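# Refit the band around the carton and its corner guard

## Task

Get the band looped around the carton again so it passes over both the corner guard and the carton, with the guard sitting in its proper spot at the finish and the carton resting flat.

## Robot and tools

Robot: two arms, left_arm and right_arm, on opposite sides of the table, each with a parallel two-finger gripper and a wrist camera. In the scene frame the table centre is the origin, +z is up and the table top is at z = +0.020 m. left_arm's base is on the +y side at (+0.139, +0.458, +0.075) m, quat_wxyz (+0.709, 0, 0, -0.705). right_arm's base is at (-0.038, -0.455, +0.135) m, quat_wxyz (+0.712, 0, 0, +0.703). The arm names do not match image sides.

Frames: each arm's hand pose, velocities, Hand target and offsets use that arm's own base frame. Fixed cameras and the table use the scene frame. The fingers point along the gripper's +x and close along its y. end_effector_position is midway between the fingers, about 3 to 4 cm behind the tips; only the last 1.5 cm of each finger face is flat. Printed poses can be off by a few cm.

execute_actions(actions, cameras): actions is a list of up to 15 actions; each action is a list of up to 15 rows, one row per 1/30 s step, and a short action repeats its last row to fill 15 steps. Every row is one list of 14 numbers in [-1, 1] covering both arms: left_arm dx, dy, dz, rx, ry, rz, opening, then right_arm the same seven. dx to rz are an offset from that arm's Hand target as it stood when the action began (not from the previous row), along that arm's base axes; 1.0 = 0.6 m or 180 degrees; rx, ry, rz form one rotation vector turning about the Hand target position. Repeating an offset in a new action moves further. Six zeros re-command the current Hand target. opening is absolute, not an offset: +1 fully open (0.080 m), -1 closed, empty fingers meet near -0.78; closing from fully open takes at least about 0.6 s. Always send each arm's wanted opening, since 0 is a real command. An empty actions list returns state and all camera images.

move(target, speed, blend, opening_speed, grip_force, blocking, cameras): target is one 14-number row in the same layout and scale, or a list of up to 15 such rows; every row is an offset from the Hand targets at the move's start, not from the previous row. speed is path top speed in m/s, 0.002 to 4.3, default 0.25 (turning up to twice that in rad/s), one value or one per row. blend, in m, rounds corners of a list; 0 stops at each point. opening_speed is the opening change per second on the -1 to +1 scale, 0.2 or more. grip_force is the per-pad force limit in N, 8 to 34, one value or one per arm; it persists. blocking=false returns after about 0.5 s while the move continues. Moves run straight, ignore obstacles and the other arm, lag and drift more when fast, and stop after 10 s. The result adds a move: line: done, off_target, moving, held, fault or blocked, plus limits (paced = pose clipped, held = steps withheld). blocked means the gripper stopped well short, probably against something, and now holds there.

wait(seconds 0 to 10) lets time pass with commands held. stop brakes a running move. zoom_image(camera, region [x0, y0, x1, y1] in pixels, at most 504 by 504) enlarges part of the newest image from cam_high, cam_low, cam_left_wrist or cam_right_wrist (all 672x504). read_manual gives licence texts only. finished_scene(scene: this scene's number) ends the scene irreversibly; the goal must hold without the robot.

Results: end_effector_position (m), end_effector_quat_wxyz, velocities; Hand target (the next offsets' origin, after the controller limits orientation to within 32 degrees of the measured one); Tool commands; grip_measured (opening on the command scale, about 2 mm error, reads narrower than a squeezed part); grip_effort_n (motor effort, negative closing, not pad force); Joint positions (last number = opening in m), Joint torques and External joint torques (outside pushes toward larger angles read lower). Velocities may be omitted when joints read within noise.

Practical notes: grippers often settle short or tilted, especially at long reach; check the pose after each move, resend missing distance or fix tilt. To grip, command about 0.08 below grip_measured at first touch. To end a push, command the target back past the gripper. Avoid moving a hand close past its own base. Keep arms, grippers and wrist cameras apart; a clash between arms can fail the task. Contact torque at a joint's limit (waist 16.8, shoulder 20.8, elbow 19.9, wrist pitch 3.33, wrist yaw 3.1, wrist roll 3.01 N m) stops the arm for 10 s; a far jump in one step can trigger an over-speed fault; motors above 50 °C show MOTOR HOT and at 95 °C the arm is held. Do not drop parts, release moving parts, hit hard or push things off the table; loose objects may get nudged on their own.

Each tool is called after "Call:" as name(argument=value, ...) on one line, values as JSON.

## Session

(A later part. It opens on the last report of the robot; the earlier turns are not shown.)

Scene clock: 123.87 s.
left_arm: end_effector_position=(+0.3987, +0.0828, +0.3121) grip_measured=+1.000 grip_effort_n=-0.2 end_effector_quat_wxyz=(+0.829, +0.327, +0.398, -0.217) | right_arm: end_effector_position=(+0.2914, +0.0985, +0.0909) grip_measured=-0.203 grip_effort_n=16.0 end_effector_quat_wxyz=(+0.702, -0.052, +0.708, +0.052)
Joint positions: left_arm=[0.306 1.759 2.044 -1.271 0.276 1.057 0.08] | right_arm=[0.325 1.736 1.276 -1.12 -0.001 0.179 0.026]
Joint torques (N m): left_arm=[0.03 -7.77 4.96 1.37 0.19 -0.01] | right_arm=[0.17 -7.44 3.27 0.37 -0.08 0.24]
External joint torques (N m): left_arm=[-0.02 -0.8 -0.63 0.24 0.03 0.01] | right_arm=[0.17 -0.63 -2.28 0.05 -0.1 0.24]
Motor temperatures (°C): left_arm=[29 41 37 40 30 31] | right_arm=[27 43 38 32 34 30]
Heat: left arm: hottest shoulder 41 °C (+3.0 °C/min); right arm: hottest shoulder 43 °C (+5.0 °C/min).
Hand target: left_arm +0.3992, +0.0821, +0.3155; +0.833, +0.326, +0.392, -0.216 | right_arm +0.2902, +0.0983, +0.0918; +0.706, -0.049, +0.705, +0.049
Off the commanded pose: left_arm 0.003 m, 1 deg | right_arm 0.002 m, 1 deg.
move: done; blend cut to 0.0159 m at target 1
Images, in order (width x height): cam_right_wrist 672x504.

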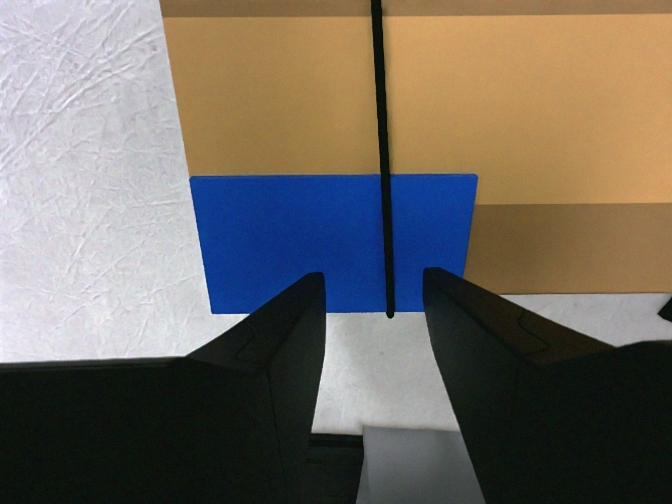

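Call:
move(target=[[0,0,0,0,0,0,1,-0.004,-0.008,-0.05,0,0,0,-0.25],[0,0,0,0,0,0,1,-0.004,-0.008,-0.05,0,0,0,-1],[0,0,0,0,0,0,1,-0.06,-0.016,0.02,0,0,0,-1],[0,0,0,0,0,0,1,-0.064,0.015,0.02,0,0,0,-1],[0,0,0,0,0,0,1,-0.01,0.015,-0.042,0,0,0,-1],[0,0,0,0,0,0,1,-0.01,0.015,-0.042,0,0,0,-0.5],[0,0,0,0,0,0,1,0.0,0.02,0.08,0,0,0,-0.5]], speed=0.09, cameras=["cam_right_wrist"])

Scene clock: 136.47 s.
left_arm: end_effector_position=(+0.3987, +0.0828, +0.3121) grip_measured=+1.000 grip_effort_n=-0.2 end_effector_quat_wxyz=(+0.829, +0.327, +0.398, -0.217) | right_arm: end_effector_position=(+0.2873, +0.1084, +0.1355) grip_measured=-0.503 grip_effort_n=16.0 end_effector_quat_wxyz=(+0.700, -0.051, +0.711, +0.047)
Joint positions: left_arm=[0.306 1.759 2.044 -1.271 0.276 1.057 0.08] | right_arm=[0.361 1.718 1.435 -1.304 0 0.223 0.012]
Joint torques (N m): left_arm=[0.02 -7.76 4.97 1.38 0.2 -0.01] | right_arm=[0.26 -6.37 6.22 -0.02 -0.17 -0.05]
External joint torques (N m): left_arm=[-0.02 -0.79 -0.62 0.24 0.03 0.01] | right_arm=[0.27 0.5 0.51 -0.33 -0.19 -0.05]
Heat: left arm: hottest shoulder 41 °C (+2.0 °C/min); right arm: hottest shoulder 43 °C (+4.0 °C/min).
Hand target: left_arm +0.3992, +0.0821, +0.3155; +0.833, +0.326, +0.392, -0.216 | right_arm +0.2901, +0.1104, +0.1398; +0.706, -0.049, +0.705, +0.049
Off the commanded pose: left_arm 0.003 m, 1 deg | right_arm 0.005 m, 1 deg.
move: done; target 2's new opening was sent with right_arm's hand 0.010 m and 1 deg from that target
Images, in order (width x height): cam_right_wrist 672x504.

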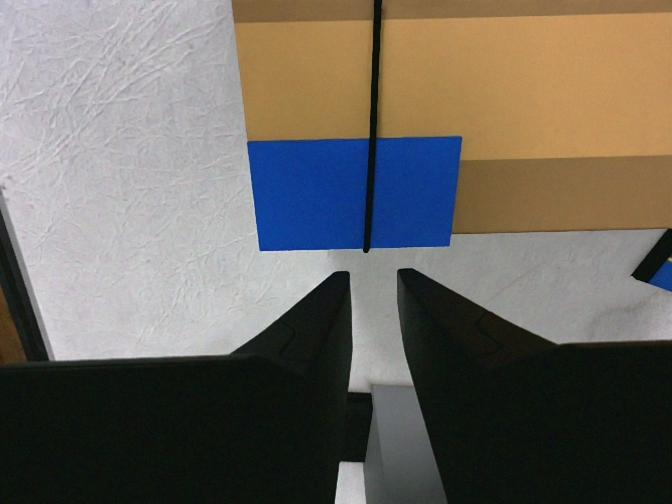

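Call:
move(target=[0,0,0,0,0,0,1,0.128,0.008,-0.085,0,0,0,-0.2], speed=0.12, cameras=["cam_right_wrist"])

Scene clock: 143.50 s.
left_arm: end_effector_position=(+0.3987, +0.0828, +0.3121) grip_measured=+1.000 grip_effort_n=-0.2 end_effector_quat_wxyz=(+0.829, +0.327, +0.398, -0.217) | right_arm: end_effector_position=(+0.3627, +0.1144, +0.0905) grip_measured=-0.203 grip_effort_n=16.0 end_effector_quat_wxyz=(+0.704, -0.051, +0.706, +0.048)
Joint positions: left_arm=[0.306 1.759 2.044 -1.271 0.276 1.057 0.08] | right_arm=[0.307 2.006 1.629 -1.199 0.003 0.166 0.026]
Joint torques (N m): left_arm=[0.02 -7.78 4.96 1.37 0.2 -0.01] | right_arm=[-0.23 -6.53 6.12 0.23 -0.19 -0.17]
External joint torques (N m): left_arm=[0.03 -0.81 -0.59 0.26 0.03 0.01] | right_arm=[-0.17 2.38 0.44 -0.1 -0.22 -0.17]
Heat: left arm: hottest shoulder 41 °C (+2.0 °C/min); right arm: hottest shoulder 42 °C (+3.0 °C/min).
Hand target: left_arm +0.3992, +0.0821, +0.3155; +0.833, +0.326, +0.392, -0.216 | right_arm +0.3670, +0.1152, +0.0888; +0.706, -0.049, +0.705, +0.049
Off the commanded pose: left_arm 0.003 m, 1 deg | right_arm 0.005 m, 0 deg.
move: done
Images, in order (width x height): cam_right_wrist 672x504.

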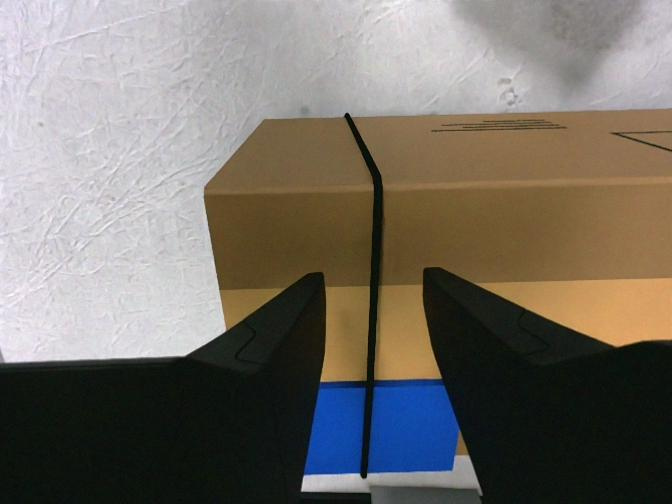

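Call:
move(target=[[0,0,0,0,0,0,1,-0.05,0,0.15,0,0,0,-0.2],[0,0,0,0,0,0,1,-0.35,-0.07,0.095,0.02,-0.172,-0.265,-0.2]], blend=0.03, cameras=["cam_right_wrist","cam_high"])

Call:
zoom_image(camera="cam_high", region=[200, 160, 360, 280])

Scene clock: 151.00 s.
left_arm: end_effector_position=(+0.3987, +0.0828, +0.3121) grip_measured=+1.000 grip_effort_n=-0.2 end_effector_quat_wxyz=(+0.829, +0.327, +0.398, -0.217) | right_arm: end_effector_position=(+0.1573, +0.0757, +0.1474) grip_measured=-0.203 grip_effort_n=16.0 end_effector_quat_wxyz=(+0.822, +0.247, +0.461, -0.226)
Joint positions: left_arm=[0.306 1.759 2.044 -1.271 0.276 1.057 0.08] | right_arm=[0.847 0.938 0.808 -1.209 0.466 1.498 0.026]
Joint torques (N m): left_arm=[0.02 -7.78 4.97 1.37 0.2 -0.01] | right_arm=[0.23 -2 3.79 0.29 0.74 0.24]
External joint torques (N m): left_arm=[0.04 -0.79 -0.64 0.23 0.02 0.01] | right_arm=[0.24 -0.59 -2.17 -0.37 0.41 0.25]
Heat: left arm: hottest shoulder 42 °C (+2.0 °C/min); right arm: hottest shoulder 42 °C (+2.0 °C/min).
Hand target: left_arm +0.3992, +0.0821, +0.3155; +0.833, +0.326, +0.392, -0.216 | right_arm +0.1570, +0.0732, +0.1458; +0.824, +0.247, +0.455, -0.230
Off the commanded pose: left_arm 0.003 m, 1 deg | right_arm 0.003 m, 1 deg.
move: done
Images, in order (width x height): cam_high 672x504, cam_right_wrist 672x504.

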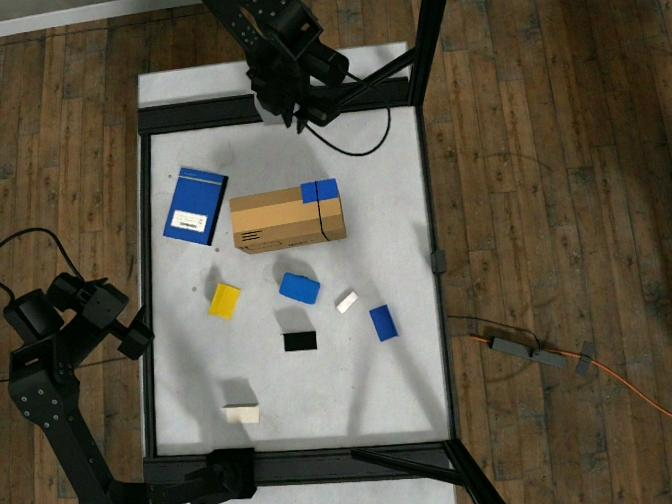

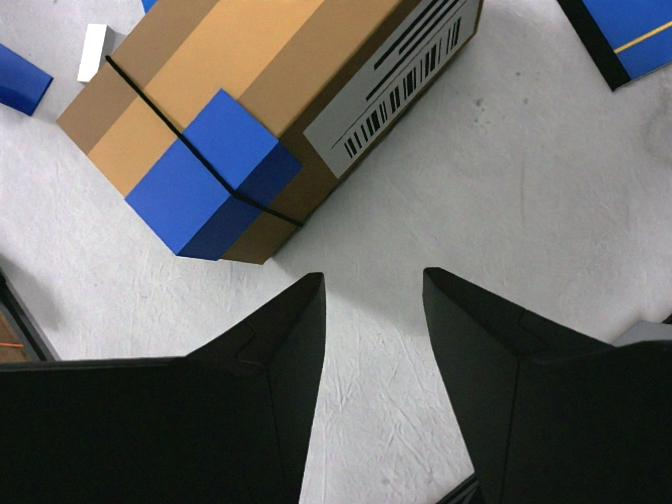

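Scaled by 3.150 from the camera's 672x504 image, which has a finer 960x720 frame.

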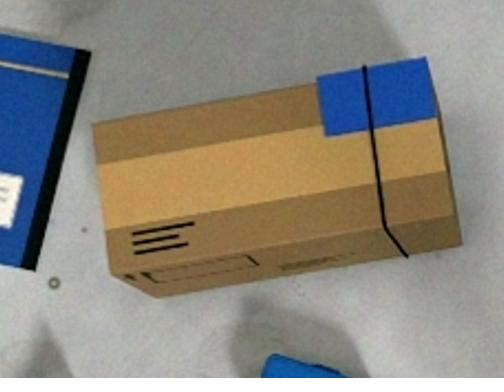

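Call:
finished_scene(scene=2)

The scene is finished: the task was done.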